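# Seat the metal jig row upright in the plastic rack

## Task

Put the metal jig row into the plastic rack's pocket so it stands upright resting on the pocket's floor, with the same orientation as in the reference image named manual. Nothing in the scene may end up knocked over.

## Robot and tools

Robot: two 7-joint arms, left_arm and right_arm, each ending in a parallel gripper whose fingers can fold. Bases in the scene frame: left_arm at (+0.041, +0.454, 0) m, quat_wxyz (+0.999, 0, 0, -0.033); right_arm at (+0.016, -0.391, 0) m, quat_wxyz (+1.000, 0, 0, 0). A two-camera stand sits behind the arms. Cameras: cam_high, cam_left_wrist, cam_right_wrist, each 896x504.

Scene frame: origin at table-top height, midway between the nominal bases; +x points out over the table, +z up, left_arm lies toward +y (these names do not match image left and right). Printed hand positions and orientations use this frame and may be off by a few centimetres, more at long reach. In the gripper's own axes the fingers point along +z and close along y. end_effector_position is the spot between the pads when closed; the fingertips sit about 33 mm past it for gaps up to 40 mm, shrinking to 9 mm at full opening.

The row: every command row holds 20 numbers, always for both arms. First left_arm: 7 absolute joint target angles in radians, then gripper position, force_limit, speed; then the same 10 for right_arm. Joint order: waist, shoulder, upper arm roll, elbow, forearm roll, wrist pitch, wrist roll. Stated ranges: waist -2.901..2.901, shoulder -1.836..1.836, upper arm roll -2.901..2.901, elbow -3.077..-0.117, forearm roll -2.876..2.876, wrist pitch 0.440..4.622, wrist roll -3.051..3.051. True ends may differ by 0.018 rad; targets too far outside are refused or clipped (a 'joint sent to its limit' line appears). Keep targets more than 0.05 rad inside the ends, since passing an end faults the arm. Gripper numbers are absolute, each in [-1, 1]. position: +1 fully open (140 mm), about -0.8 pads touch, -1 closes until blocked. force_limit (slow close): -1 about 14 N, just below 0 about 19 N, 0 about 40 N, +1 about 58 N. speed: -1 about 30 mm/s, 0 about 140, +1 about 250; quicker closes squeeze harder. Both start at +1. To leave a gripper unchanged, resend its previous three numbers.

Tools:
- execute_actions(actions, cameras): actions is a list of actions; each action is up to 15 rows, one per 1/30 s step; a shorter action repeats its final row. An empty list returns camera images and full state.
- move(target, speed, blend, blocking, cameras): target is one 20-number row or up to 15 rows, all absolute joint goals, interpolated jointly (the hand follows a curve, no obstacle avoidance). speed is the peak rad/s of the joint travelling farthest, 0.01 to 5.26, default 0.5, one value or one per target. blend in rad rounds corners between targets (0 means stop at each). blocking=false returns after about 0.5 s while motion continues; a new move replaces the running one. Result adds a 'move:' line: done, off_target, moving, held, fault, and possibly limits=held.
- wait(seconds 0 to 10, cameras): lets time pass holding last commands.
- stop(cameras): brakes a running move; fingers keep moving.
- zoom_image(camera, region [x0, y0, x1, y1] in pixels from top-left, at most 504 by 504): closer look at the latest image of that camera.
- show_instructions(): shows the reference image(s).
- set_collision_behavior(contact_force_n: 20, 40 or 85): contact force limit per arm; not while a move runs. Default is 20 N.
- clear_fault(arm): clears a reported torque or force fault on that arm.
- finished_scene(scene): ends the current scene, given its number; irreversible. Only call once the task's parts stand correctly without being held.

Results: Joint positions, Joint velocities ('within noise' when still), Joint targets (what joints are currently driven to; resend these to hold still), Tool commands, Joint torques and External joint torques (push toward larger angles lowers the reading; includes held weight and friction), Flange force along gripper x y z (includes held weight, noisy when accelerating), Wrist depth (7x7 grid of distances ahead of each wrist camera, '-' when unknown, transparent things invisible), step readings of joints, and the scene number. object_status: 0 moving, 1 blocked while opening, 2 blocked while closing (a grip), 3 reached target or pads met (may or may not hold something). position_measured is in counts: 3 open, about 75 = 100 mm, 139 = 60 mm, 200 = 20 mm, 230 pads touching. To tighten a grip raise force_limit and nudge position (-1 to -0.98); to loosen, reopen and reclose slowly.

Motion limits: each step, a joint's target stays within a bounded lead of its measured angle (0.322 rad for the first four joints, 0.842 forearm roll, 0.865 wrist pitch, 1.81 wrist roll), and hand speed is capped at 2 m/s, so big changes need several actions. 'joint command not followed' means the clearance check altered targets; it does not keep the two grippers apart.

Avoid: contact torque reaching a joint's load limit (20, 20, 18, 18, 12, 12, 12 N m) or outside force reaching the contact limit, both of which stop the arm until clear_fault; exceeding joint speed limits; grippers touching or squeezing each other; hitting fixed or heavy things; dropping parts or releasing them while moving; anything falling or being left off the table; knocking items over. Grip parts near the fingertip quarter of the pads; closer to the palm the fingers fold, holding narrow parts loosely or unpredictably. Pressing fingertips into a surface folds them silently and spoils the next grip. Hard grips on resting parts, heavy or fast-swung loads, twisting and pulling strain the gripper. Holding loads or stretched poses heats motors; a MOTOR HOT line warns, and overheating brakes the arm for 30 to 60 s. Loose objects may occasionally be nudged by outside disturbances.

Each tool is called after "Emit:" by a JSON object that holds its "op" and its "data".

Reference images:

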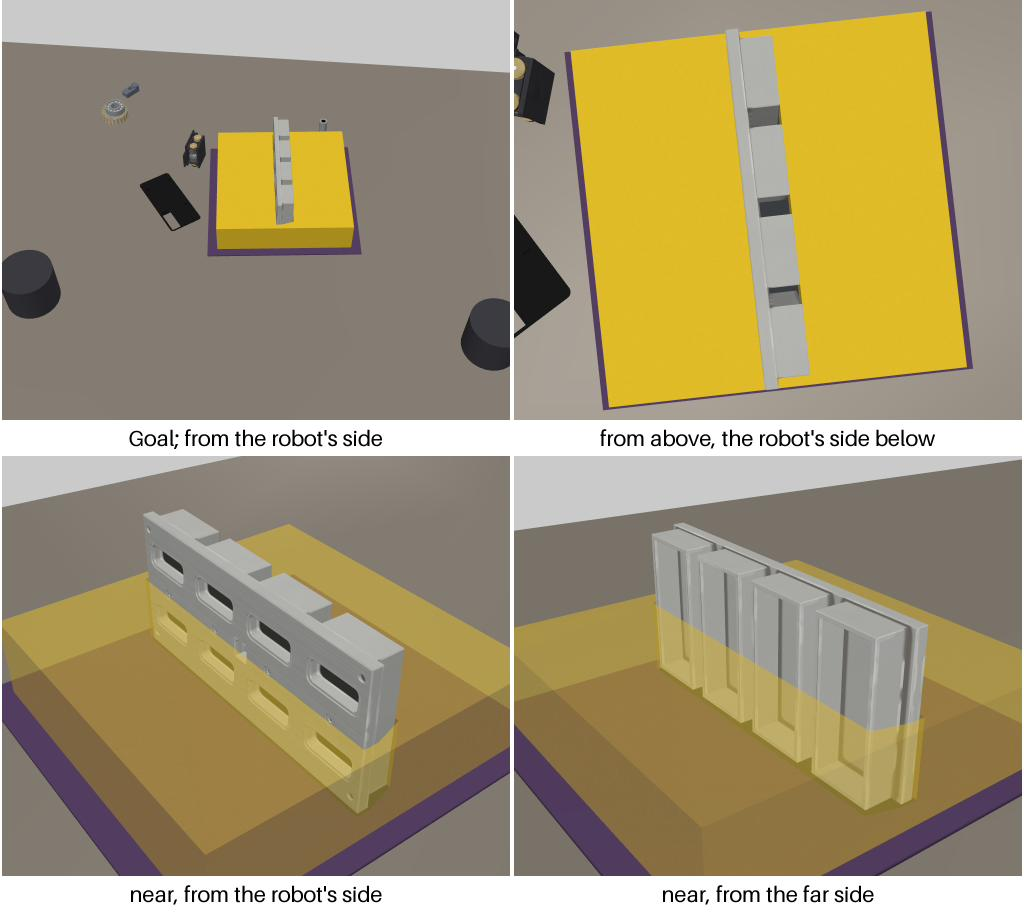

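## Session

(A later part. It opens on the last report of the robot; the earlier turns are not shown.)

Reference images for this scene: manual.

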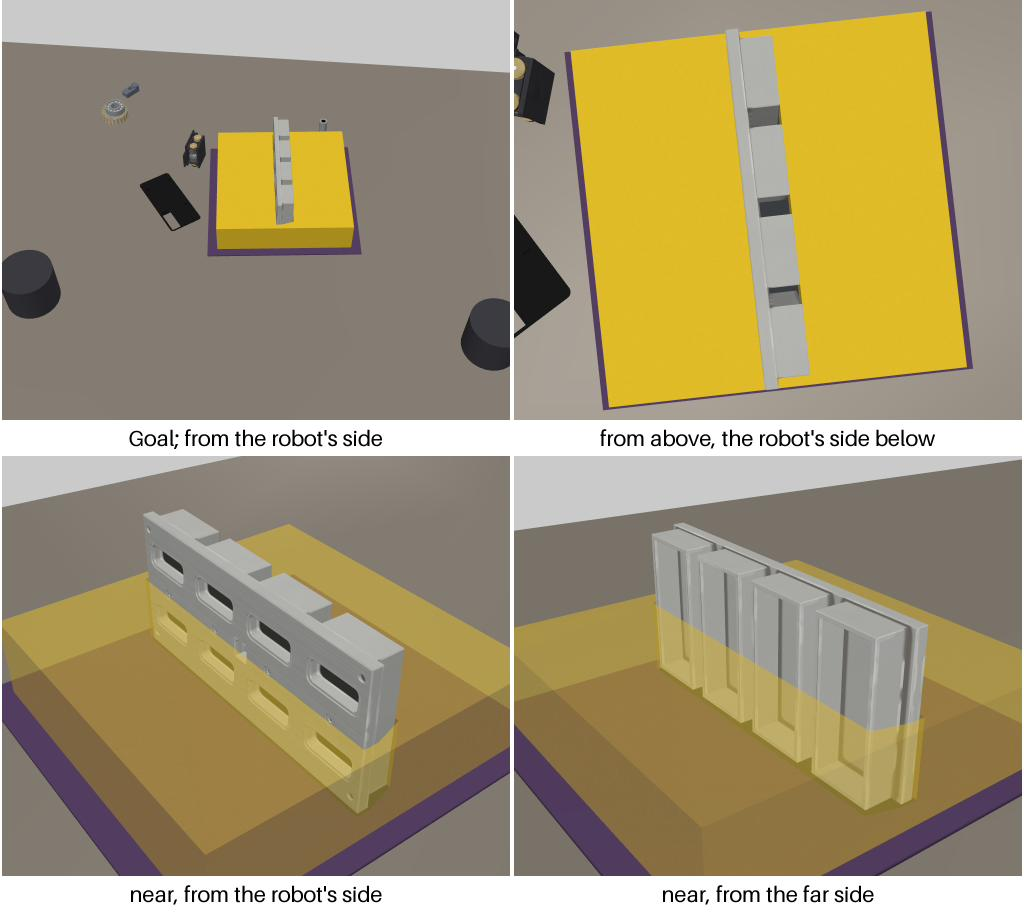

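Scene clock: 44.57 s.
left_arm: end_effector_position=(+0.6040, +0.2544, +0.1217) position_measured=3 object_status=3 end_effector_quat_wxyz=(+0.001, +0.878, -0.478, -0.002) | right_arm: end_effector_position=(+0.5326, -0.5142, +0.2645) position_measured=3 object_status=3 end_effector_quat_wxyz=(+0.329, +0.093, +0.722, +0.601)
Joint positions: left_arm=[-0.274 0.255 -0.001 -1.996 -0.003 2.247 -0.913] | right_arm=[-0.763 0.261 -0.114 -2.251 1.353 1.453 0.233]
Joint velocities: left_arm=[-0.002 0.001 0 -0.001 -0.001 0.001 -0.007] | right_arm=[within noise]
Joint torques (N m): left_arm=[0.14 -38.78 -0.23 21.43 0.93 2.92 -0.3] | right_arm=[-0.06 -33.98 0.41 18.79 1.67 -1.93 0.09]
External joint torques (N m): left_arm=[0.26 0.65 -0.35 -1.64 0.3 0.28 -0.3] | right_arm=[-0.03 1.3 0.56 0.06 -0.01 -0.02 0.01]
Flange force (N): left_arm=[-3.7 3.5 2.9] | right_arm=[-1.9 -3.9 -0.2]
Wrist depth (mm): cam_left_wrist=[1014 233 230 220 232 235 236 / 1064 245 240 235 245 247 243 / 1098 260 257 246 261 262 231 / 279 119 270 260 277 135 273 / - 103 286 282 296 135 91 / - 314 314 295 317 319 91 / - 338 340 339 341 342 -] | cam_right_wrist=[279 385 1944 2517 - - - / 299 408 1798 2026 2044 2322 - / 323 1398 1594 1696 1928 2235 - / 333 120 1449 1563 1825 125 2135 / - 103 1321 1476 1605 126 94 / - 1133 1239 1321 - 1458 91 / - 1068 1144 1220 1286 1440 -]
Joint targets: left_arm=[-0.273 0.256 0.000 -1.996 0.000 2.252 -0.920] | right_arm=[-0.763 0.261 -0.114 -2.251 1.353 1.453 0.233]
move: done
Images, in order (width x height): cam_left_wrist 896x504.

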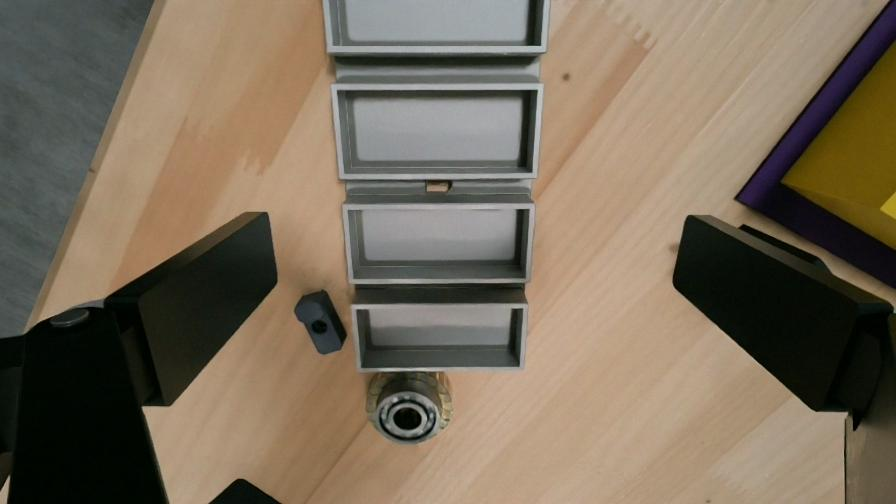

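Emit:
{"op": "move", "data": {"target": [-0.258,0.4344,0,-1.983,0,2.417,-0.902,1,1,1,-0.763,0.261,-0.114,-2.251,1.353,1.453,0.233,1,1,1], "speed": 0.25, "cameras": ["cam_left_wrist"]}}

Emit:
{"op": "zoom_image", "data": {"camera": "cam_left_wrist", "region": [250, 50, 700, 400]}}

Scene clock: 47.23 s.
left_arm: end_effector_position=(+0.6184, +0.2589, +0.0318) position_measured=3 object_status=3 end_effector_quat_wxyz=(+0.002, +0.881, -0.473, -0.004) | right_arm: end_effector_position=(+0.5326, -0.5142, +0.2645) position_measured=3 object_status=3 end_effector_quat_wxyz=(+0.329, +0.093, +0.722, +0.601)
Joint positions: left_arm=[-0.259 0.435 -0.001 -1.985 -0.003 2.412 -0.908] | right_arm=[-0.763 0.261 -0.114 -2.251 1.353 1.453 0.233]
Joint velocities: left_arm=[-0.001 0 0 0.001 -0.001 0.004 0.002] | right_arm=[within noise]
Joint torques (N m): left_arm=[0.29 -42.39 -0.1 20.13 0.84 3.03 0.26] | right_arm=[-0.05 -33.98 0.42 18.73 1.67 -1.94 0.11]
External joint torques (N m): left_arm=[0.3 0.45 -0.47 -1.01 0.3 0.43 0.26] | right_arm=[-0.04 1.32 0.54 -0.02 -0.02 -0.02 0.03]
Flange force (N): left_arm=[-3.3 1.8 1.8] | right_arm=[-1.7 -3.8 -0.2]
Wrist depth (mm): cam_left_wrist=[153 153 140 139 141 154 155 / 161 161 153 152 152 162 163 / 170 171 163 159 159 173 173 / 181 130 163 160 162 146 182 / - 103 189 180 181 190 91 / - 208 198 178 180 210 91 / - 222 219 202 205 227 -] | cam_right_wrist=[278 386 1928 2194 - - - / 300 415 - - 2135 2465 - / 323 1458 1573 1733 1825 2079 - / 341 120 1398 1627 1758 125 2277 / - 103 1359 - 1533 117 94 / - 1139 1208 1351 1476 - 91 / - 1102 1139 1259 1300 1415 -]
Joint targets: left_arm=[-0.258 0.434 0.000 -1.983 0.000 2.417 -0.902] | right_arm=[-0.763 0.261 -0.114 -2.251 1.353 1.453 0.233]
move: done
Images, in order (width x height): cam_left_wrist 896x504.

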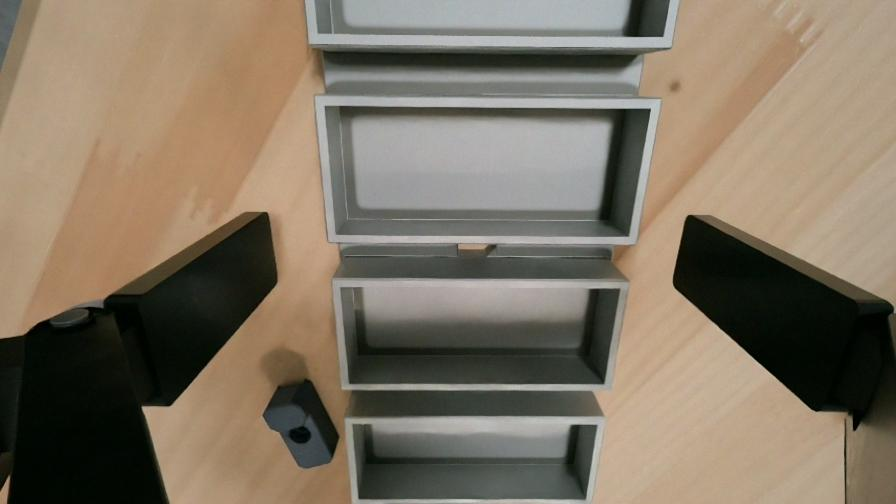

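Scaled by 1.120 from the camera's 896x504 image, which has a finer 1280x720 frame.

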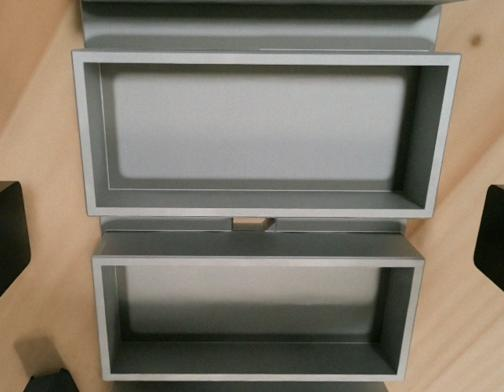

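Emit:
{"op": "move", "data": {"target": [-0.258,0.4344,0,-1.983,0,2.417,-0.902,-1,-1,-1,-0.763,0.261,-0.114,-2.251,1.353,1.453,0.233,1,1,1], "cameras": ["cam_left_wrist"]}}

Emit:
{"op": "wait", "data": {"seconds": 0.6}}

Scene clock: 49.43 s.
left_arm: end_effector_position=(+0.6185, +0.2582, +0.0320) position_measured=66 object_status=2 end_effector_quat_wxyz=(+0.002, +0.881, -0.474, -0.003) | right_arm: end_effector_position=(+0.5326, -0.5142, +0.2645) position_measured=3 object_status=3 end_effector_quat_wxyz=(+0.329, +0.093, +0.722, +0.601)
Joint positions: left_arm=[-0.259 0.435 -0.001 -1.985 -0.003 2.412 -0.908] | right_arm=[-0.763 0.261 -0.114 -2.251 1.353 1.453 0.233]
Joint torques (N m): left_arm=[0.34 -42.86 0.4 19.99 0.84 2.9 0.28] | right_arm=[-0.07 -33.96 0.45 18.78 1.68 -1.93 0.12]
External joint torques (N m): left_arm=[0.18 0.12 -0.11 -1.29 0.31 0.27 0.28] | right_arm=[-0.02 1.28 0.62 0.06 -0.01 -0.02 0.04]
Flange force (N): left_arm=[-4.6 2.8 1.0] | right_arm=[-2.0 -3.8 -0.1]
Wrist depth (mm): cam_left_wrist=[153 153 141 141 141 154 155 / 161 161 152 152 152 163 163 / 170 170 161 159 157 173 173 / 181 179 147 162 163 135 184 / - 84 178 181 179 106 85 / - - 192 179 186 211 68 / - - 206 203 206 - -] | cam_right_wrist=[276 386 534 2491 - - - / 299 401 1771 - 2044 - - / 323 1423 1649 1812 1854 - - / 338 120 1423 1616 1771 126 2194 / - 103 1359 1390 1605 118 94 / - 1117 1226 1252 1407 1485 90 / - 1082 1123 1293 1351 1432 -]
Joint targets: left_arm=[-0.258 0.434 0.000 -1.983 0.000 2.417 -0.902] | right_arm=[-0.763 0.261 -0.114 -2.251 1.353 1.453 0.233]
move: done
Images, in order (width x height): cam_left_wrist 896x504.

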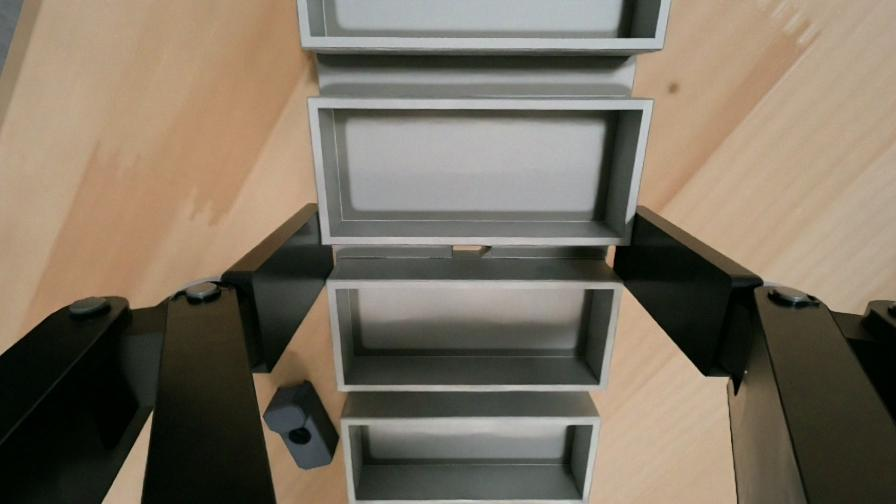

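Scene clock: 50.03 s.
left_arm: end_effector_position=(+0.6185, +0.2582, +0.0320) position_measured=66 object_status=2 end_effector_quat_wxyz=(+0.002, +0.881, -0.474, -0.003) | right_arm: end_effector_position=(+0.5326, -0.5142, +0.2645) position_measured=3 object_status=3 end_effector_quat_wxyz=(+0.329, +0.093, +0.722, +0.601)
Joint positions: left_arm=[-0.259 0.435 -0.001 -1.985 -0.003 2.412 -0.908] | right_arm=[-0.763 0.261 -0.114 -2.251 1.353 1.453 0.233]
Joint torques (N m): left_arm=[0.24 -42.92 0.41 20.01 0.83 2.91 0.32] | right_arm=[-0.07 -33.96 0.41 18.76 1.66 -1.92 0.08]
External joint torques (N m): left_arm=[0.2 -0.06 0.01 -1.18 0.29 0.3 0.32] | right_arm=[0.01 1.23 0.59 0.09 -0.03 -0.01 0]
Flange force (N): left_arm=[-4.8 2.8 0.7] | right_arm=[-1.9 -3.7 -0.1]
Wrist depth (mm): cam_left_wrist=[153 153 141 141 141 154 154 / 161 161 152 152 152 163 164 / 170 171 161 159 157 173 173 / 181 179 147 161 163 135 184 / - 84 178 180 179 107 85 / - - 192 179 187 209 68 / - - 206 202 206 - -] | cam_right_wrist=[278 386 1993 - - - 4982 / 299 409 1812 1573 2322 - - / 324 1423 1467 1758 1913 1993 2391 / 337 118 1467 1573 1594 125 2344 / - 103 - 1449 1573 117 94 / - 1123 1259 1343 1449 - 91 / - 1058 1161 1208 1351 1440 -]
Joint targets: left_arm=[-0.258 0.434 0.000 -1.983 0.000 2.417 -0.902] | right_arm=[-0.763 0.261 -0.114 -2.251 1.353 1.453 0.233]
Tool commands: left_gripper/position=-1.0 left_gripper/force_limit=-1.0 left_gripper/speed=-1.0 right_gripper/position=+1.0 right_gripper/force_limit=+1.0 right_gripper/speed=+1.0
wait: 0.60 s; at rest by 0.17 s

Emit:
{"op": "move", "data": {"target": [-0.258,0.2685,0,-1.9214,0,2.19,-0.902,-1,-1,-1,-0.763,0.261,-0.114,-2.251,1.353,1.453,0.233,1,1,1], "speed": 0.15, "cameras": ["cam_left_wrist"]}}

Scene clock: 52.70 s.
left_arm: end_effector_position=(+0.6161, +0.2590, +0.1325) position_measured=66 object_status=2 end_effector_quat_wxyz=(+0.003, +0.881, -0.474, -0.008) | right_arm: end_effector_position=(+0.5326, -0.5142, +0.2645) position_measured=3 object_status=3 end_effector_quat_wxyz=(+0.329, +0.093, +0.722, +0.601)
Joint positions: left_arm=[-0.259 0.278 -0.001 -1.928 -0.003 2.19 -0.908] | right_arm=[-0.763 0.261 -0.114 -2.251 1.353 1.453 0.233]
Joint velocities: left_arm=[0 0 -0.001 -0.001 -0.001 -0.005 0] | right_arm=[within noise]
Joint torques (N m): left_arm=[0.3 -45.2 0.16 25.6 0.93 3.13 0.31] | right_arm=[-0.08 -33.97 0.45 18.78 1.67 -1.94 0.11]
External joint torques (N m): left_arm=[0.28 -4.74 -0.1 2.22 0.29 0.52 0.31] | right_arm=[-0.1 1.33 0.54 0.06 -0.02 -0.02 0.02]
Flange force (N): left_arm=[-4.4 2.5 -6.9] | right_arm=[-2.0 -4.0 -0.3]
Wrist depth (mm): cam_left_wrist=[1001 243 140 140 141 244 246 / 1069 254 151 151 152 259 255 / 1108 270 159 159 158 273 247 / 1174 283 147 162 162 124 290 / - 84 176 181 179 106 82 / - - 325 179 187 - 68 / - - 343 203 206 - -] | cam_right_wrist=[279 384 583 2079 - - - / 300 410 1771 1944 2322 - - / 323 1467 1594 1784 2214 1758 3146 / 340 120 1423 1661 1898 126 2116 / - 103 1336 1432 1573 118 94 / - 1117 1233 1293 1423 1573 91 / - 1102 1144 1202 1336 1415 -]
Joint targets: left_arm=[-0.258 0.268 0.000 -1.921 0.000 2.190 -0.902] | right_arm=[-0.763 0.261 -0.114 -2.251 1.353 1.453 0.233]
move: done
Images, in order (width x height): cam_left_wrist 896x504.

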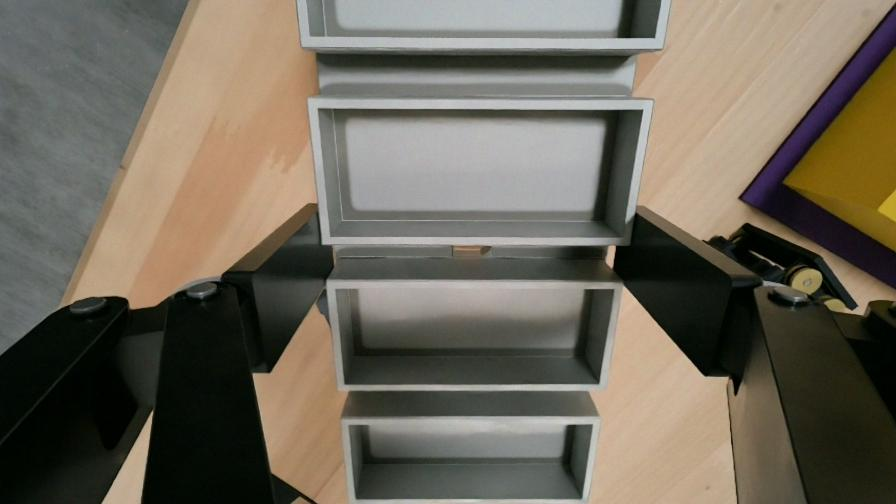

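Emit:
{"op": "move", "data": {"target": [[0.694,-0.041,0,-2.3347,0,2.2937,0,-1,-1,-1,-0.763,0.261,-0.114,-2.251,1.353,1.453,0.233,1,1,1],[0.694,0.150,0,-2.396,0,2.546,0,-1,-1,-1,-0.763,0.261,-0.114,-2.251,1.353,1.453,0.233,1,1,1]], "speed": [0.5,0.25], "blend": 0.0, "cameras": ["cam_left_wrist","cam_high"]}}

Scene clock: 58.30 s.
left_arm: end_effector_position=(+0.4389, +0.7435, +0.0365) position_measured=66 object_status=2 end_effector_quat_wxyz=(+0.010, +0.893, -0.450, -0.005) | right_arm: end_effector_position=(+0.5326, -0.5142, +0.2645) position_measured=3 object_status=3 end_effector_quat_wxyz=(+0.329, +0.093, +0.722, +0.601)
Joint positions: left_arm=[0.694 0.157 0.001 -2.401 -0.002 2.536 -0.006] | right_arm=[-0.763 0.261 -0.114 -2.251 1.353 1.453 0.233]
Joint velocities: left_arm=[0 -0.001 -0.001 -0.001 -0.001 0.004 -0.001] | right_arm=[within noise]
Joint torques (N m): left_arm=[-0.22 -36.43 -0.75 21.11 0.67 3.51 0.33] | right_arm=[-0.06 -33.97 0.44 18.76 1.66 -1.94 0.1]
External joint torques (N m): left_arm=[-0.19 -4.02 -0.86 1.83 0.25 0.99 0.33] | right_arm=[0 1.27 0.61 0.04 -0.03 -0.03 0.02]
Flange force (N): left_arm=[0.2 4.4 -7.0] | right_arm=[-1.9 -3.8 -0.1]
Wrist depth (mm): cam_left_wrist=[154 155 140 141 141 158 159 / 163 164 152 151 152 167 168 / 172 173 161 159 158 177 178 / 182 181 147 162 163 124 189 / - 84 178 181 179 106 85 / - - 207 180 187 214 68 / - - 218 203 206 - -] | cam_right_wrist=[279 384 1825 - - - - / 299 417 1812 1976 - - - / 322 1440 - - 1976 1960 2440 / 340 120 1432 1359 1745 125 2571 / - 103 1321 1423 1476 125 94 / - 1117 1233 1328 1449 1553 90 / - 1077 1144 1233 1314 1432 -]
Joint targets: left_arm=[0.694 0.150 0.000 -2.396 0.000 2.546 0.000] | right_arm=[-0.763 0.261 -0.114 -2.251 1.353 1.453 0.233]
move: done
Images, in order (width x height): cam_high 896x504, cam_left_wrist 896x504.

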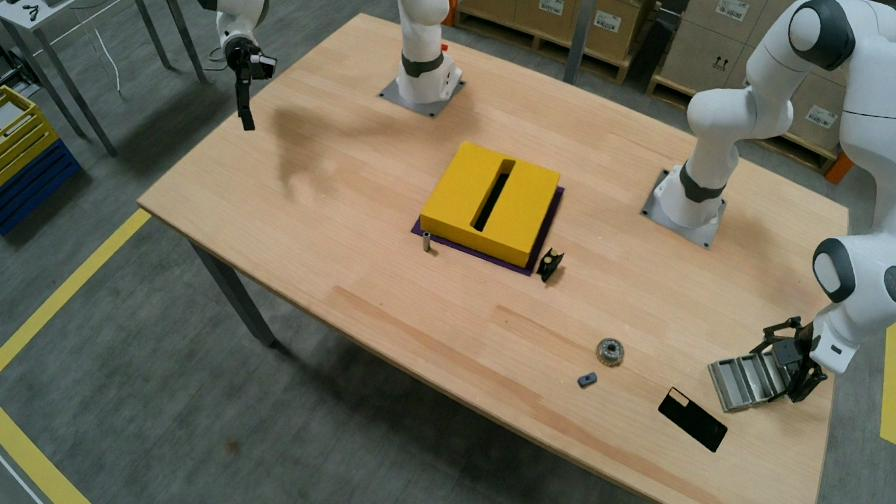

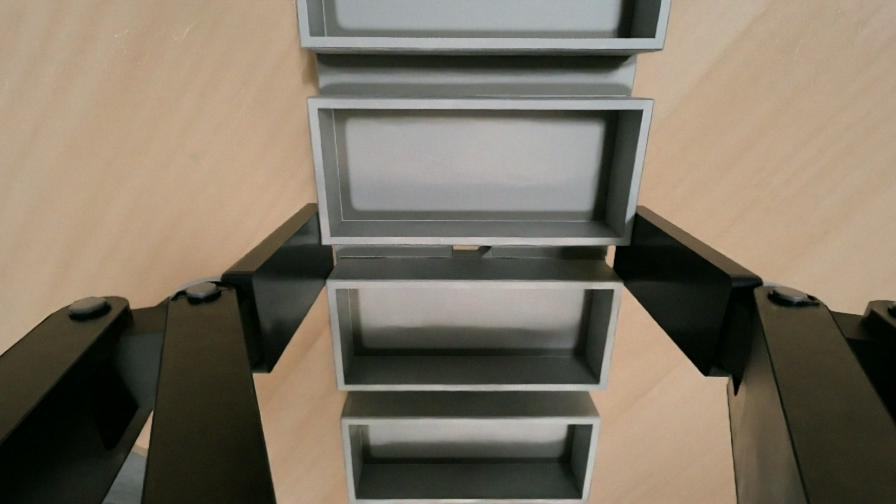

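Emit:
{"op": "move", "data": {"target": [[0.694,0.168,0,-2.3993,0,2.567,0,-1,-1,-1,-0.763,0.261,-0.114,-2.251,1.353,1.453,0.233,1,1,1],[0.694,0.168,0,-2.3993,0,2.567,0,1,-1,-0.5,-0.763,0.261,-0.114,-2.251,1.353,1.453,0.233,1,1,1],[0.705,-0.041,0,-2.3347,0,2.2937,0,1,-1,-0.5,-0.763,0.261,-0.114,-2.251,1.353,1.453,0.233,1,1,1],[0.705,0.85,0,-1.0516,0,1.116,1.571,-0.372,0,-0.5,-0.763,0.261,-0.114,-2.251,1.353,1.453,0.233,1,1,1]], "speed": [0.06,0.1,0.4,0.6], "cameras": ["cam_left_wrist","cam_high"]}}

Emit:
{"op": "zoom_image", "data": {"camera": "cam_high", "region": [650, 270, 850, 440]}}

Scene clock: 70.53 s.
left_arm: end_effector_position=(+0.4587, +0.7634, +0.1447) position_measured=176 object_status=0 end_effector_quat_wxyz=(-0.362, -0.293, +0.877, -0.120) | right_arm: end_effector_position=(+0.5326, -0.5142, +0.2645) position_measured=3 object_status=3 end_effector_quat_wxyz=(+0.329, +0.093, +0.722, +0.601)
Joint positions: left_arm=[0.704 0.849 0.001 -1.053 -0.002 1.121 1.565] | right_arm=[-0.763 0.261 -0.114 -2.251 1.353 1.453 0.233]
Joint torques (N m): left_arm=[0.16 -52.35 0.05 20.76 0.98 -0.36 0.33] | right_arm=[-0.05 -33.99 0.42 18.8 1.68 -1.93 0.11]
External joint torques (N m): left_arm=[0.25 1.01 -0.61 -1.38 0.22 -0.26 0.31] | right_arm=[-0.2 1.27 0.39 0.09 -0.01 0 0.03]
Flange force (N): left_arm=[3.3 0.6 6.2] | right_arm=[-1.9 -3.8 -0.5]
Wrist depth (mm): cam_left_wrist=[394 392 391 393 393 393 391 / 360 360 361 362 359 360 359 / 329 334 332 333 332 332 333 / 309 309 305 286 163 307 312 / 288 79 85 270 90 85 1124 / - 67 67 262 - 74 68 / - 63 - 253 - - 65] | cam_right_wrist=[277 383 1868 1944 2491 - 2687 / 299 415 1758 1898 3105 2628 - / 322 1440 1684 - 2135 2098 - / 340 120 - 1594 1812 132 2194 / - 103 1293 1423 1616 125 94 / - 103 1239 1184 1415 - 91 / - 1068 1133 1245 1314 1382 -]
Joint targets: left_arm=[0.705 0.850 0.000 -1.052 0.000 1.116 1.571] | right_arm=[-0.763 0.261 -0.114 -2.251 1.353 1.453 0.233]
move: done
Images, in order (width x height): cam_high 896x504, cam_left_wrist 896x504.

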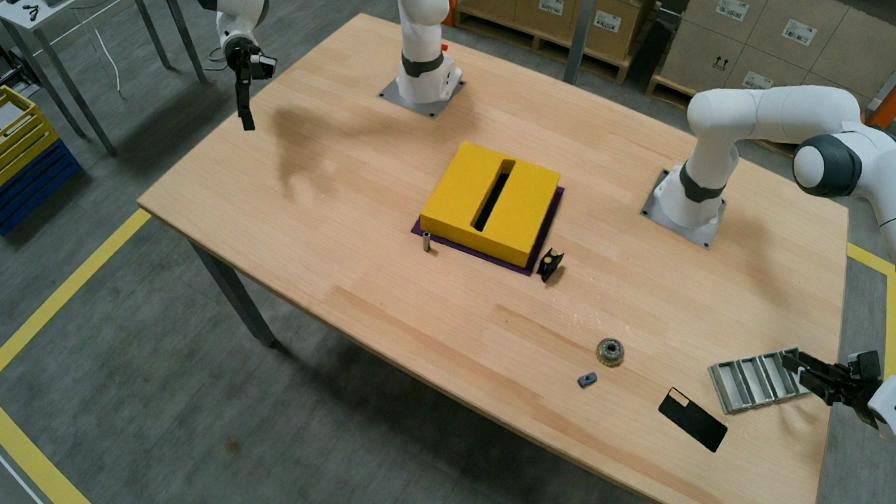

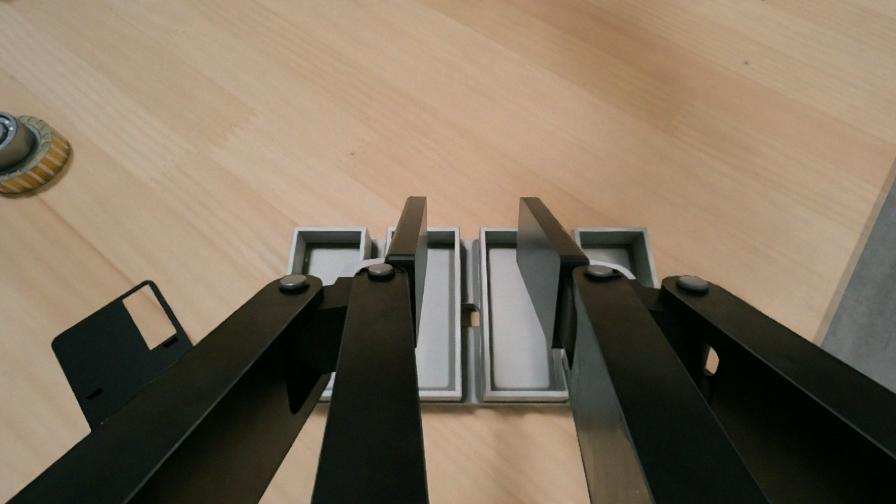

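Scaled by 2.520 from the camera's 896x504 image, which has a finer 1280x720 frame.

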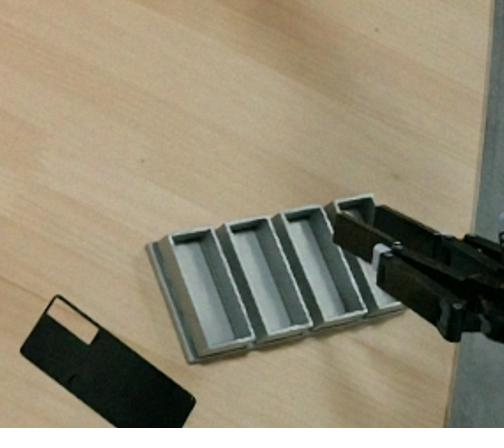

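Emit:
{"op": "move", "data": {"target": [0.705,0.972,0,-1.0896,0,1.276,1.571,-0.372,0,-0.5,-0.763,0.261,-0.114,-2.251,1.353,1.453,0.233,1,1,1], "speed": 0.08, "cameras": ["cam_left_wrist","cam_high"]}}

Emit:
{"op": "zoom_image", "data": {"camera": "cam_high", "region": [650, 270, 850, 440]}}

Scene clock: 75.23 s.
left_arm: end_effector_position=(+0.4597, +0.7641, +0.0484) position_measured=176 object_status=3 end_effector_quat_wxyz=(-0.365, -0.293, +0.875, -0.121) | right_arm: end_effector_position=(+0.5326, -0.5142, +0.2645) position_measured=3 object_status=3 end_effector_quat_wxyz=(+0.329, +0.093, +0.722, +0.601)
Joint positions: left_arm=[0.704 0.972 0.001 -1.089 -0.002 1.271 1.565] | right_arm=[-0.763 0.261 -0.114 -2.251 1.353 1.453 0.233]
Joint velocities: left_arm=[0 0 -0.001 0.001 0.001 0.004 -0.002] | right_arm=[within noise]
Joint torques (N m): left_arm=[0.25 -53.96 0.1 20.02 0.93 0.12 0.28] | right_arm=[-0.06 -33.93 0.39 18.77 1.67 -1.93 0.11]
External joint torques (N m): left_arm=[0.21 0.69 -0.71 -1.58 0.2 0.25 0.26] | right_arm=[-0.18 1.4 0.39 0 -0.03 0 0.03]
Flange force (N): left_arm=[7.5 0.4 9.6] | right_arm=[-1.9 -4.1 -0.5]
Wrist depth (mm): cam_left_wrist=[262 263 263 263 263 262 262 / 239 241 240 240 240 240 239 / 221 217 204 207 207 203 221 / 205 199 191 176 163 187 206 / 190 79 85 161 109 85 191 / - 67 67 176 - 74 68 / - 63 - 168 - - 65] | cam_right_wrist=[278 384 1913 2277 2440 - 2544 / 298 417 1745 - - - 2952 / 324 1449 1594 1771 1960 2026 - / 339 120 1485 1594 1684 125 2368 / - 103 1336 1467 1563 125 94 / - 1117 1233 1328 1449 1523 91 / - 1097 1144 1233 1328 1398 -]
Joint targets: left_arm=[0.705 0.972 0.000 -1.090 0.000 1.276 1.571] | right_arm=[-0.763 0.261 -0.114 -2.251 1.353 1.453 0.233]
move: done
Images, in order (width x height): cam_high 896x504, cam_left_wrist 896x504.

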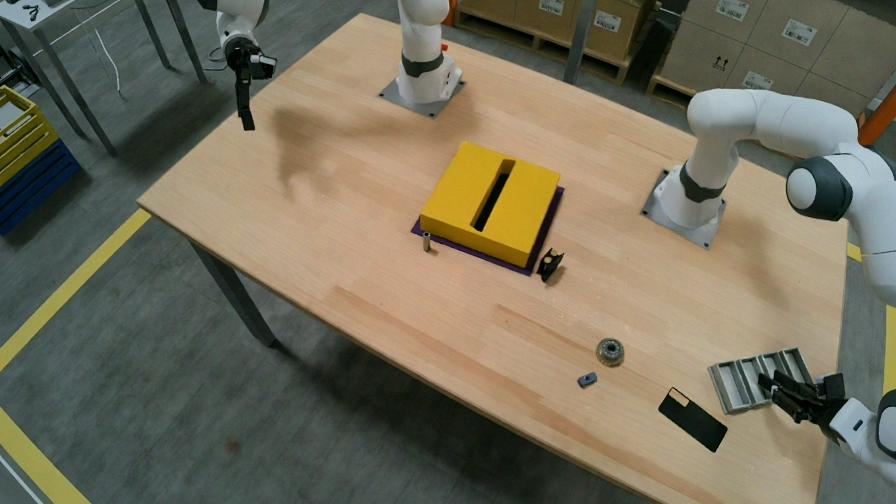

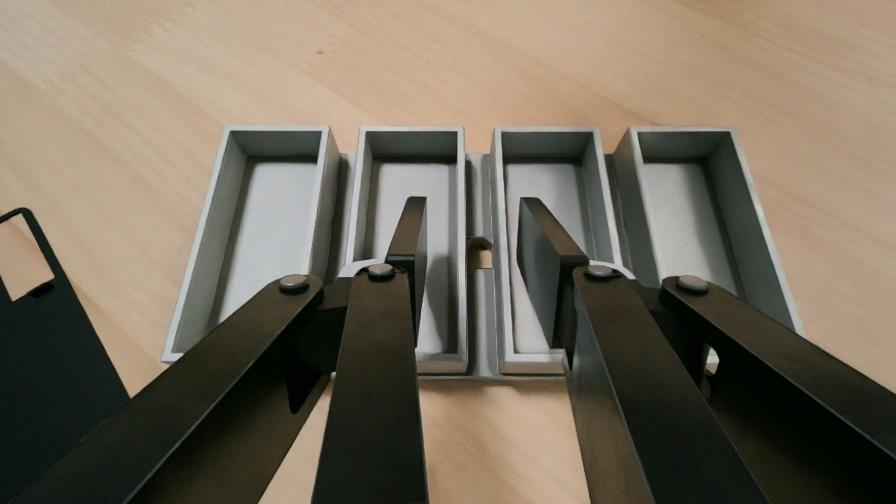

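Scaled by 2.520 from the camera's 896x504 image, which has a finer 1280x720 frame.

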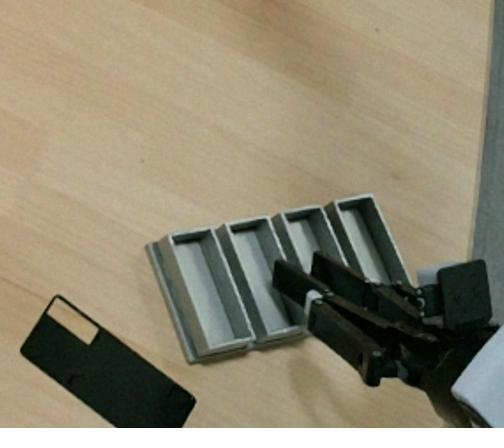

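Emit:
{"op": "move", "data": {"target": [[0.711,0.977,0,-1.0912,0,1.2825,1.571,-0.372,0,-0.5,-0.763,0.261,-0.114,-2.251,1.353,1.453,0.233,1,1,1],[0.711,0.977,0,-1.0912,0,1.2825,1.571,-1,-0.05,-1,-0.763,0.261,-0.114,-2.251,1.353,1.453,0.233,1,1,1]], "speed": 0.05, "cameras": ["cam_left_wrist"]}}

Emit:
{"op": "wait", "data": {"seconds": 0.7, "cameras": ["cam_left_wrist"]}}

Scene clock: 77.23 s.
left_arm: end_effector_position=(+0.4577, +0.7676, +0.0450) position_measured=201 object_status=0 end_effector_quat_wxyz=(-0.364, -0.296, +0.875, -0.121) | right_arm: end_effector_position=(+0.5326, -0.5142, +0.2645) position_measured=3 object_status=3 end_effector_quat_wxyz=(+0.329, +0.093, +0.722, +0.601)
Joint positions: left_arm=[0.711 0.976 0.001 -1.09 -0.001 1.278 1.566] | right_arm=[-0.763 0.261 -0.114 -2.251 1.353 1.453 0.233]
Joint torques (N m): left_arm=[-0.24 -52.48 0.16 18.86 0.59 0.11 0.28] | right_arm=[-0.05 -33.97 0.38 18.79 1.67 -1.94 0.11]
External joint torques (N m): left_arm=[-0.13 1.91 -0.56 -2.59 -0.11 0.24 0.26] | right_arm=[-0.09 1.52 0.46 -0.11 -0.04 -0.01 0.03]
Flange force (N): left_arm=[8.4 -0.1 12.9] | right_arm=[-1.7 -4.2 -0.3]
Wrist depth (mm): cam_left_wrist=[256 256 257 258 258 257 258 / 234 235 236 235 236 236 235 / 217 210 196 203 199 202 217 / 201 191 187 155 181 182 201 / 188 164 84 154 93 87 187 / 176 - - 173 - 74 178 / - - - 165 - - -] | cam_right_wrist=[278 384 1913 2368 - - - / 299 416 1883 1898 2214 2098 - / 324 1440 1854 1638 1960 - 2749 / 340 120 1449 1543 1684 126 2174 / - 103 1307 1432 1594 118 94 / - 1102 1265 1336 1449 1504 90 / - 1063 1133 1226 1328 1407 -]
Joint targets: left_arm=[0.711 0.977 0.000 -1.091 0.000 1.282 1.571] | right_arm=[-0.763 0.261 -0.114 -2.251 1.353 1.453 0.233]
move: done
Images, in order (width x height): cam_left_wrist 896x504.

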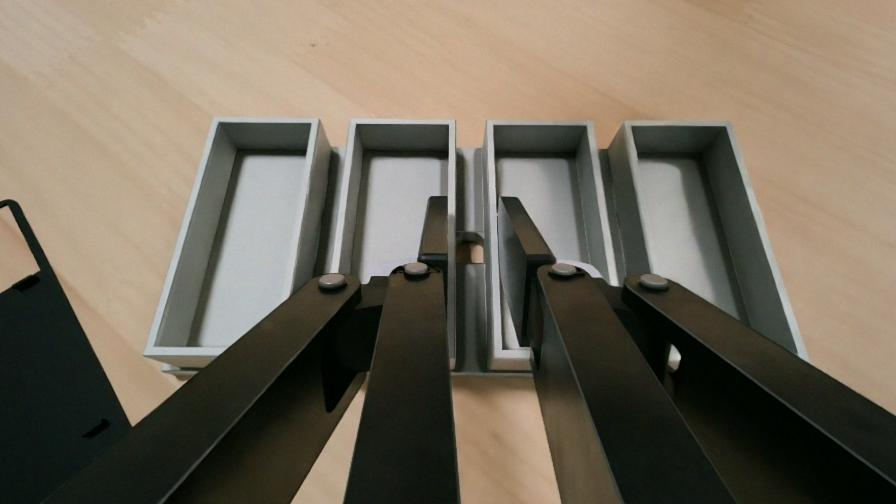

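Scene clock: 77.93 s.
left_arm: end_effector_position=(+0.4577, +0.7676, +0.0450) position_measured=201 object_status=2 end_effector_quat_wxyz=(-0.364, -0.296, +0.875, -0.121) | right_arm: end_effector_position=(+0.5326, -0.5142, +0.2645) position_measured=3 object_status=3 end_effector_quat_wxyz=(+0.329, +0.093, +0.722, +0.601)
Joint positions: left_arm=[0.711 0.976 0.001 -1.09 -0.001 1.278 1.566] | right_arm=[-0.763 0.261 -0.114 -2.251 1.353 1.453 0.233]
Joint torques (N m): left_arm=[-0.21 -52.42 0.14 18.93 0.59 0.11 0.31] | right_arm=[-0.09 -33.98 0.4 18.81 1.67 -1.94 0.13]
External joint torques (N m): left_arm=[-0.3 2.02 -0.7 -2.55 -0.13 0.23 0.29] | right_arm=[-0.08 1.22 0.52 0.14 -0.02 -0.02 0.05]
Flange force (N): left_arm=[7.6 -0.3 12.3] | right_arm=[-2.1 -3.7 -0.3]
Wrist depth (mm): cam_left_wrist=[256 258 257 258 258 258 258 / 235 235 235 236 236 236 236 / 216 210 196 203 199 202 218 / 201 190 187 155 180 182 201 / 187 163 84 154 93 87 187 / 176 - - 173 - 74 178 / - - - 164 - - -] | cam_right_wrist=[277 386 1976 1812 - - - / 301 408 - 2009 - 2135 - / 324 1458 1616 - 1883 - - / 339 118 1495 1504 1798 126 2026 / - 103 1279 1407 1616 125 94 / - 96 1239 1336 1423 1533 91 / - 1049 1155 1220 1366 1476 -]
Joint targets: left_arm=[0.711 0.977 0.000 -1.091 0.000 1.282 1.571] | right_arm=[-0.763 0.261 -0.114 -2.251 1.353 1.453 0.233]
Tool commands: left_gripper/position=-1.0 left_gripper/force_limit=-0.05 left_gripper/speed=-1.0 right_gripper/position=+1.0 right_gripper/force_limit=+1.0 right_gripper/speed=+1.0
wait: 0.70 s; at rest by 0.17 s
Images, in order (width x height): cam_left_wrist 896x504.

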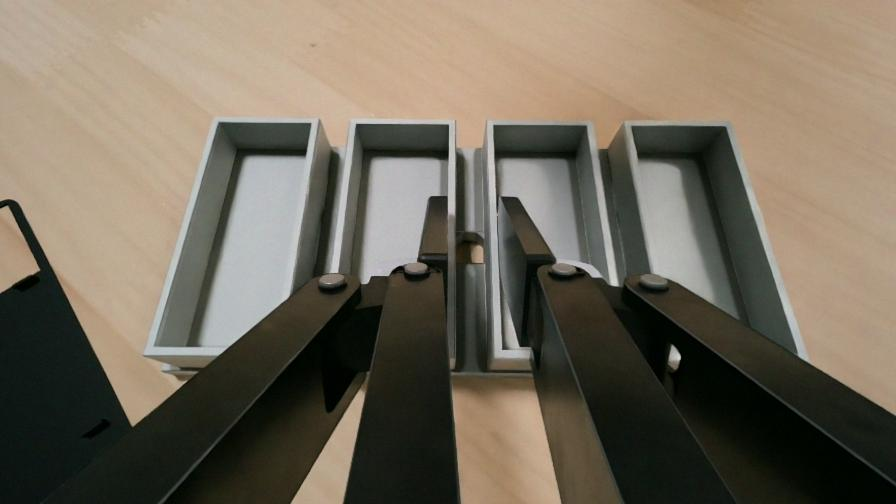

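Emit:
{"op": "move", "data": {"target": [0.711,0.887,0,-1.0516,0,1.153,1.571,-1,-0.05,-1,-0.763,0.261,-0.114,-2.251,1.353,1.453,0.233,1,1,1], "speed": 0.08, "cameras": ["cam_left_wrist","cam_high"]}}

Emit:
{"op": "zoom_image", "data": {"camera": "cam_high", "region": [650, 270, 850, 440]}}

Scene clock: 80.43 s.
left_arm: end_effector_position=(+0.4594, +0.7689, +0.1119) position_measured=201 object_status=2 end_effector_quat_wxyz=(-0.361, -0.296, +0.876, -0.120) | right_arm: end_effector_position=(+0.5326, -0.5142, +0.2645) position_measured=3 object_status=3 end_effector_quat_wxyz=(+0.329, +0.093, +0.722, +0.601)
Joint positions: left_arm=[0.711 0.896 0.001 -1.056 -0.001 1.17 1.566] | right_arm=[-0.763 0.261 -0.114 -2.251 1.353 1.453 0.233]
Joint velocities: left_arm=[-0.001 0 0.001 0 -0.001 -0.004 0] | right_arm=[within noise]
Joint torques (N m): left_arm=[-0.21 -57.51 0.03 22.11 0.72 -2.1 0.33] | right_arm=[-0.02 -33.96 0.43 18.78 1.67 -1.93 0.12]
External joint torques (N m): left_arm=[-0.24 -3.76 -0.73 0.2 -0.03 -1.99 0.31] | right_arm=[0.05 1.34 0.61 0.04 -0.02 -0.02 0.04]
Flange force (N): left_arm=[12.4 -0.1 1.9] | right_arm=[-2.0 -4.0 -0.1]
Wrist depth (mm): cam_left_wrist=[348 349 347 347 347 347 347 / 320 316 319 319 319 319 318 / 293 285 205 207 207 207 293 / 274 189 188 155 180 182 273 / 254 163 84 149 93 87 259 / 241 - - 232 - 74 1093 / - - - - - - -] | cam_right_wrist=[277 386 545 1976 - - 3146 / 300 418 - 2009 2517 2544 - / 324 1449 1584 1771 1825 1913 - / 340 120 1398 1563 1696 125 2344 / - 103 1265 1415 1594 118 94 / - 1112 1214 1328 1423 1553 91 / - 1082 1133 1233 1336 - -]
Joint targets: left_arm=[0.711 0.887 0.000 -1.052 0.000 1.153 1.571] | right_arm=[-0.763 0.261 -0.114 -2.251 1.353 1.453 0.233]
move: off_target (left_arm); left_arm: the wrist pitch is farthest, 0.017 rad from its target
Images, in order (width x height): cam_high 896x504, cam_left_wrist 896x504.

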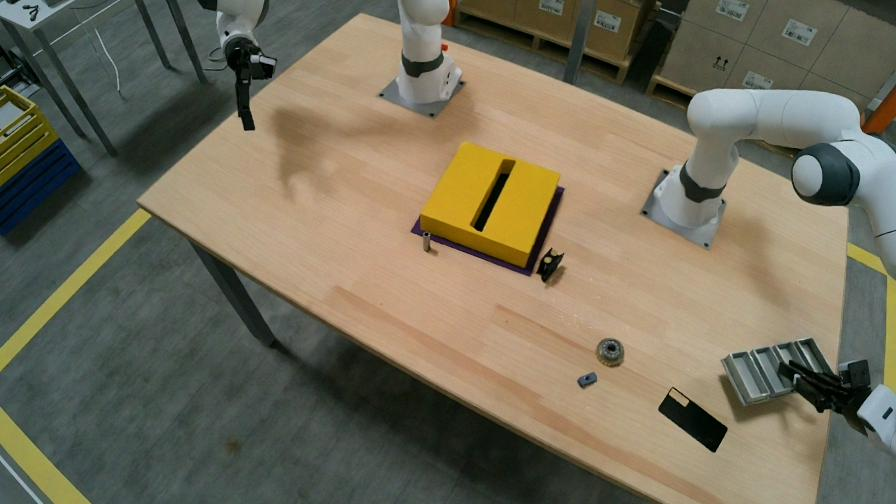

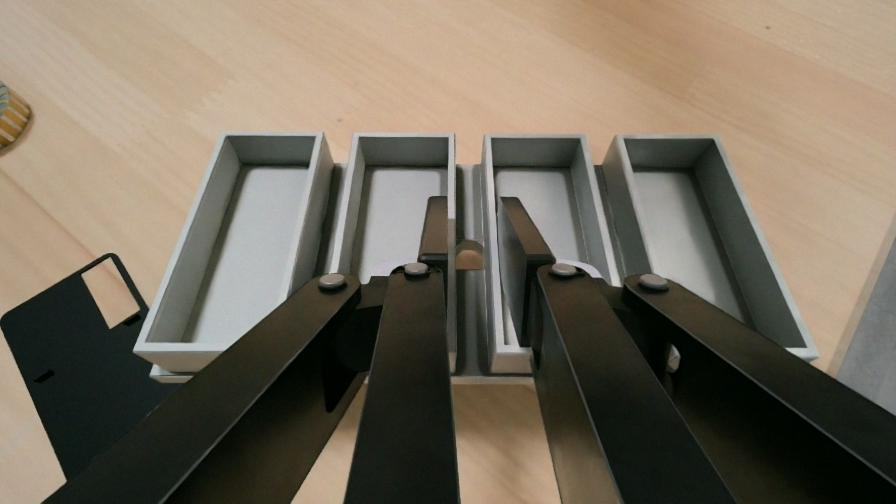

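Scaled by 2.520 from the camera's 896x504 image, which has a finer 1280x720 frame.

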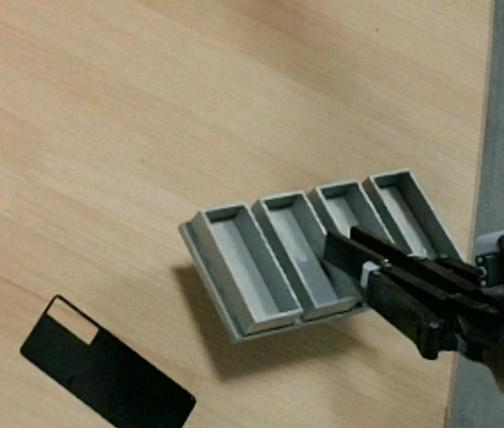

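Emit:
{"op": "move", "data": {"target": [[0.711,-0.166,0,-2.1747,0,2.009,1.571,-1,-0.05,-1,-0.763,0.261,-0.114,-2.251,1.353,1.453,0.233,1,1,1],[-0.2,-0.09,0,-2.45,0,2.6,1.571,-1,-0.05,-1,-0.763,0.261,-0.114,-2.251,1.353,1.453,0.233,1,1,1],[-0.37,-0.0122,0,-2.7294,0,3.5026,1.571,-1,-0.05,-1,-0.763,0.261,-0.114,-2.251,1.353,1.453,0.233,1,1,1]], "speed": [0.45,0.45,0.3], "blend": 0.1, "cameras": ["cam_left_wrist","cam_high"]}}

Emit:
{"op": "zoom_image", "data": {"camera": "cam_high", "region": [400, 170, 700, 420]}}

Scene clock: 89.60 s.
left_arm: end_effector_position=(+0.5768, +0.2052, +0.1551) position_measured=201 object_status=2 end_effector_quat_wxyz=(+0.355, +0.198, +0.910, -0.079) | right_arm: end_effector_position=(+0.5326, -0.5142, +0.2645) position_measured=3 object_status=3 end_effector_quat_wxyz=(+0.329, +0.093, +0.722, +0.601)
Joint positions: left_arm=[-0.369 -0.004 -0.001 -2.736 -0.001 3.477 1.566] | right_arm=[-0.763 0.261 -0.114 -2.251 1.353 1.453 0.233]
Joint velocities: left_arm=[0.001 0 0 -0.001 0.002 0.004 -0.001] | right_arm=[within noise]
Joint torques (N m): left_arm=[-0.69 -30.25 -0.26 20.62 0.4 6.86 0.25] | right_arm=[-0.06 -33.98 0.44 18.79 1.68 -1.94 0.1]
External joint torques (N m): left_arm=[-0.65 -5.07 -0.23 3.11 0.07 3.31 0.27] | right_arm=[-0.09 1.36 0.52 0.04 -0.01 -0.02 0.02]
Flange force (N): left_arm=[0.0 0.0 0.0] | right_arm=[-1.9 -4.0 -0.3]
Wrist depth (mm): cam_left_wrist=[252 251 248 247 246 246 247 / 302 276 190 191 191 181 293 / 375 189 189 189 189 189 1108 / 502 187 187 155 180 186 1108 / - 167 84 90 93 87 1014 / - - - - - 74 931 / - - - - - - -] | cam_right_wrist=[278 384 1883 2628 2344 - - / 299 399 1745 - 2154 2687 2256 / 322 1458 1638 2061 1928 2628 2780 / 338 120 1423 1594 1758 132 2544 / - 103 1279 - 1584 125 94 / - 1155 1233 1328 1286 1553 91 / - 1082 1161 1214 1328 1407 -]
Joint targets: left_arm=[-0.370 -0.012 0.000 -2.729 0.000 3.503 1.571] | right_arm=[-0.763 0.261 -0.114 -2.251 1.353 1.453 0.233]
move: off_target (left_arm); left_arm: the wrist pitch is farthest, 0.026 rad from its target
Images, in order (width x height): cam_high 896x504, cam_left_wrist 896x504.

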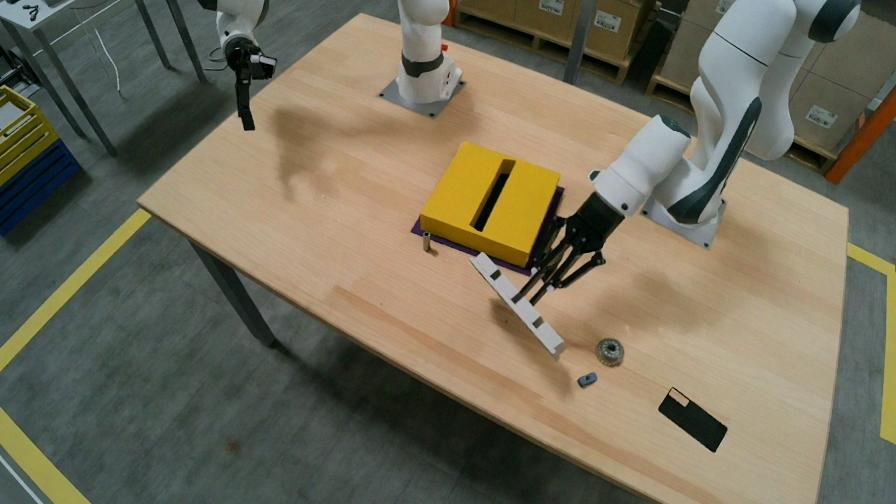

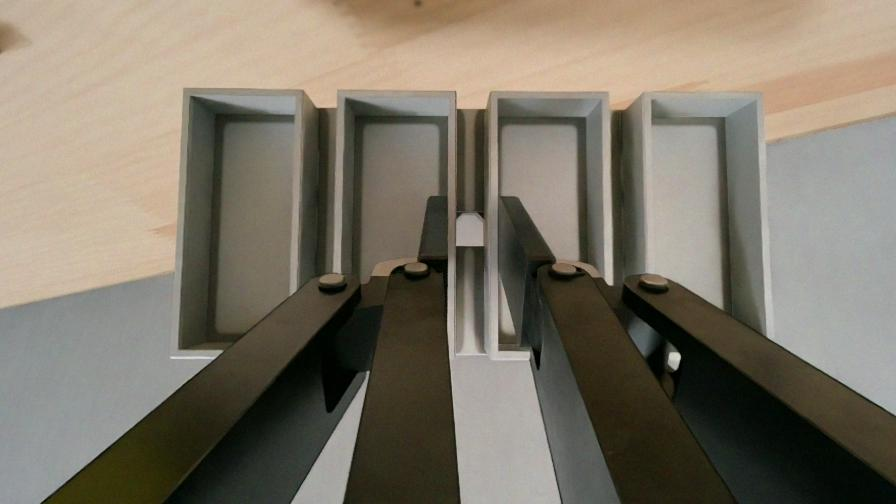

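Scaled by 1.680 from the camera's 896x504 image, which has a finer 1280x720 frame.

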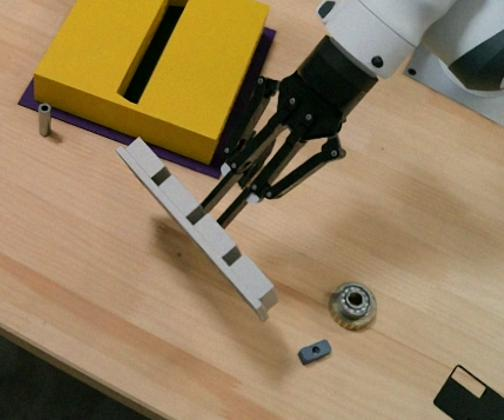

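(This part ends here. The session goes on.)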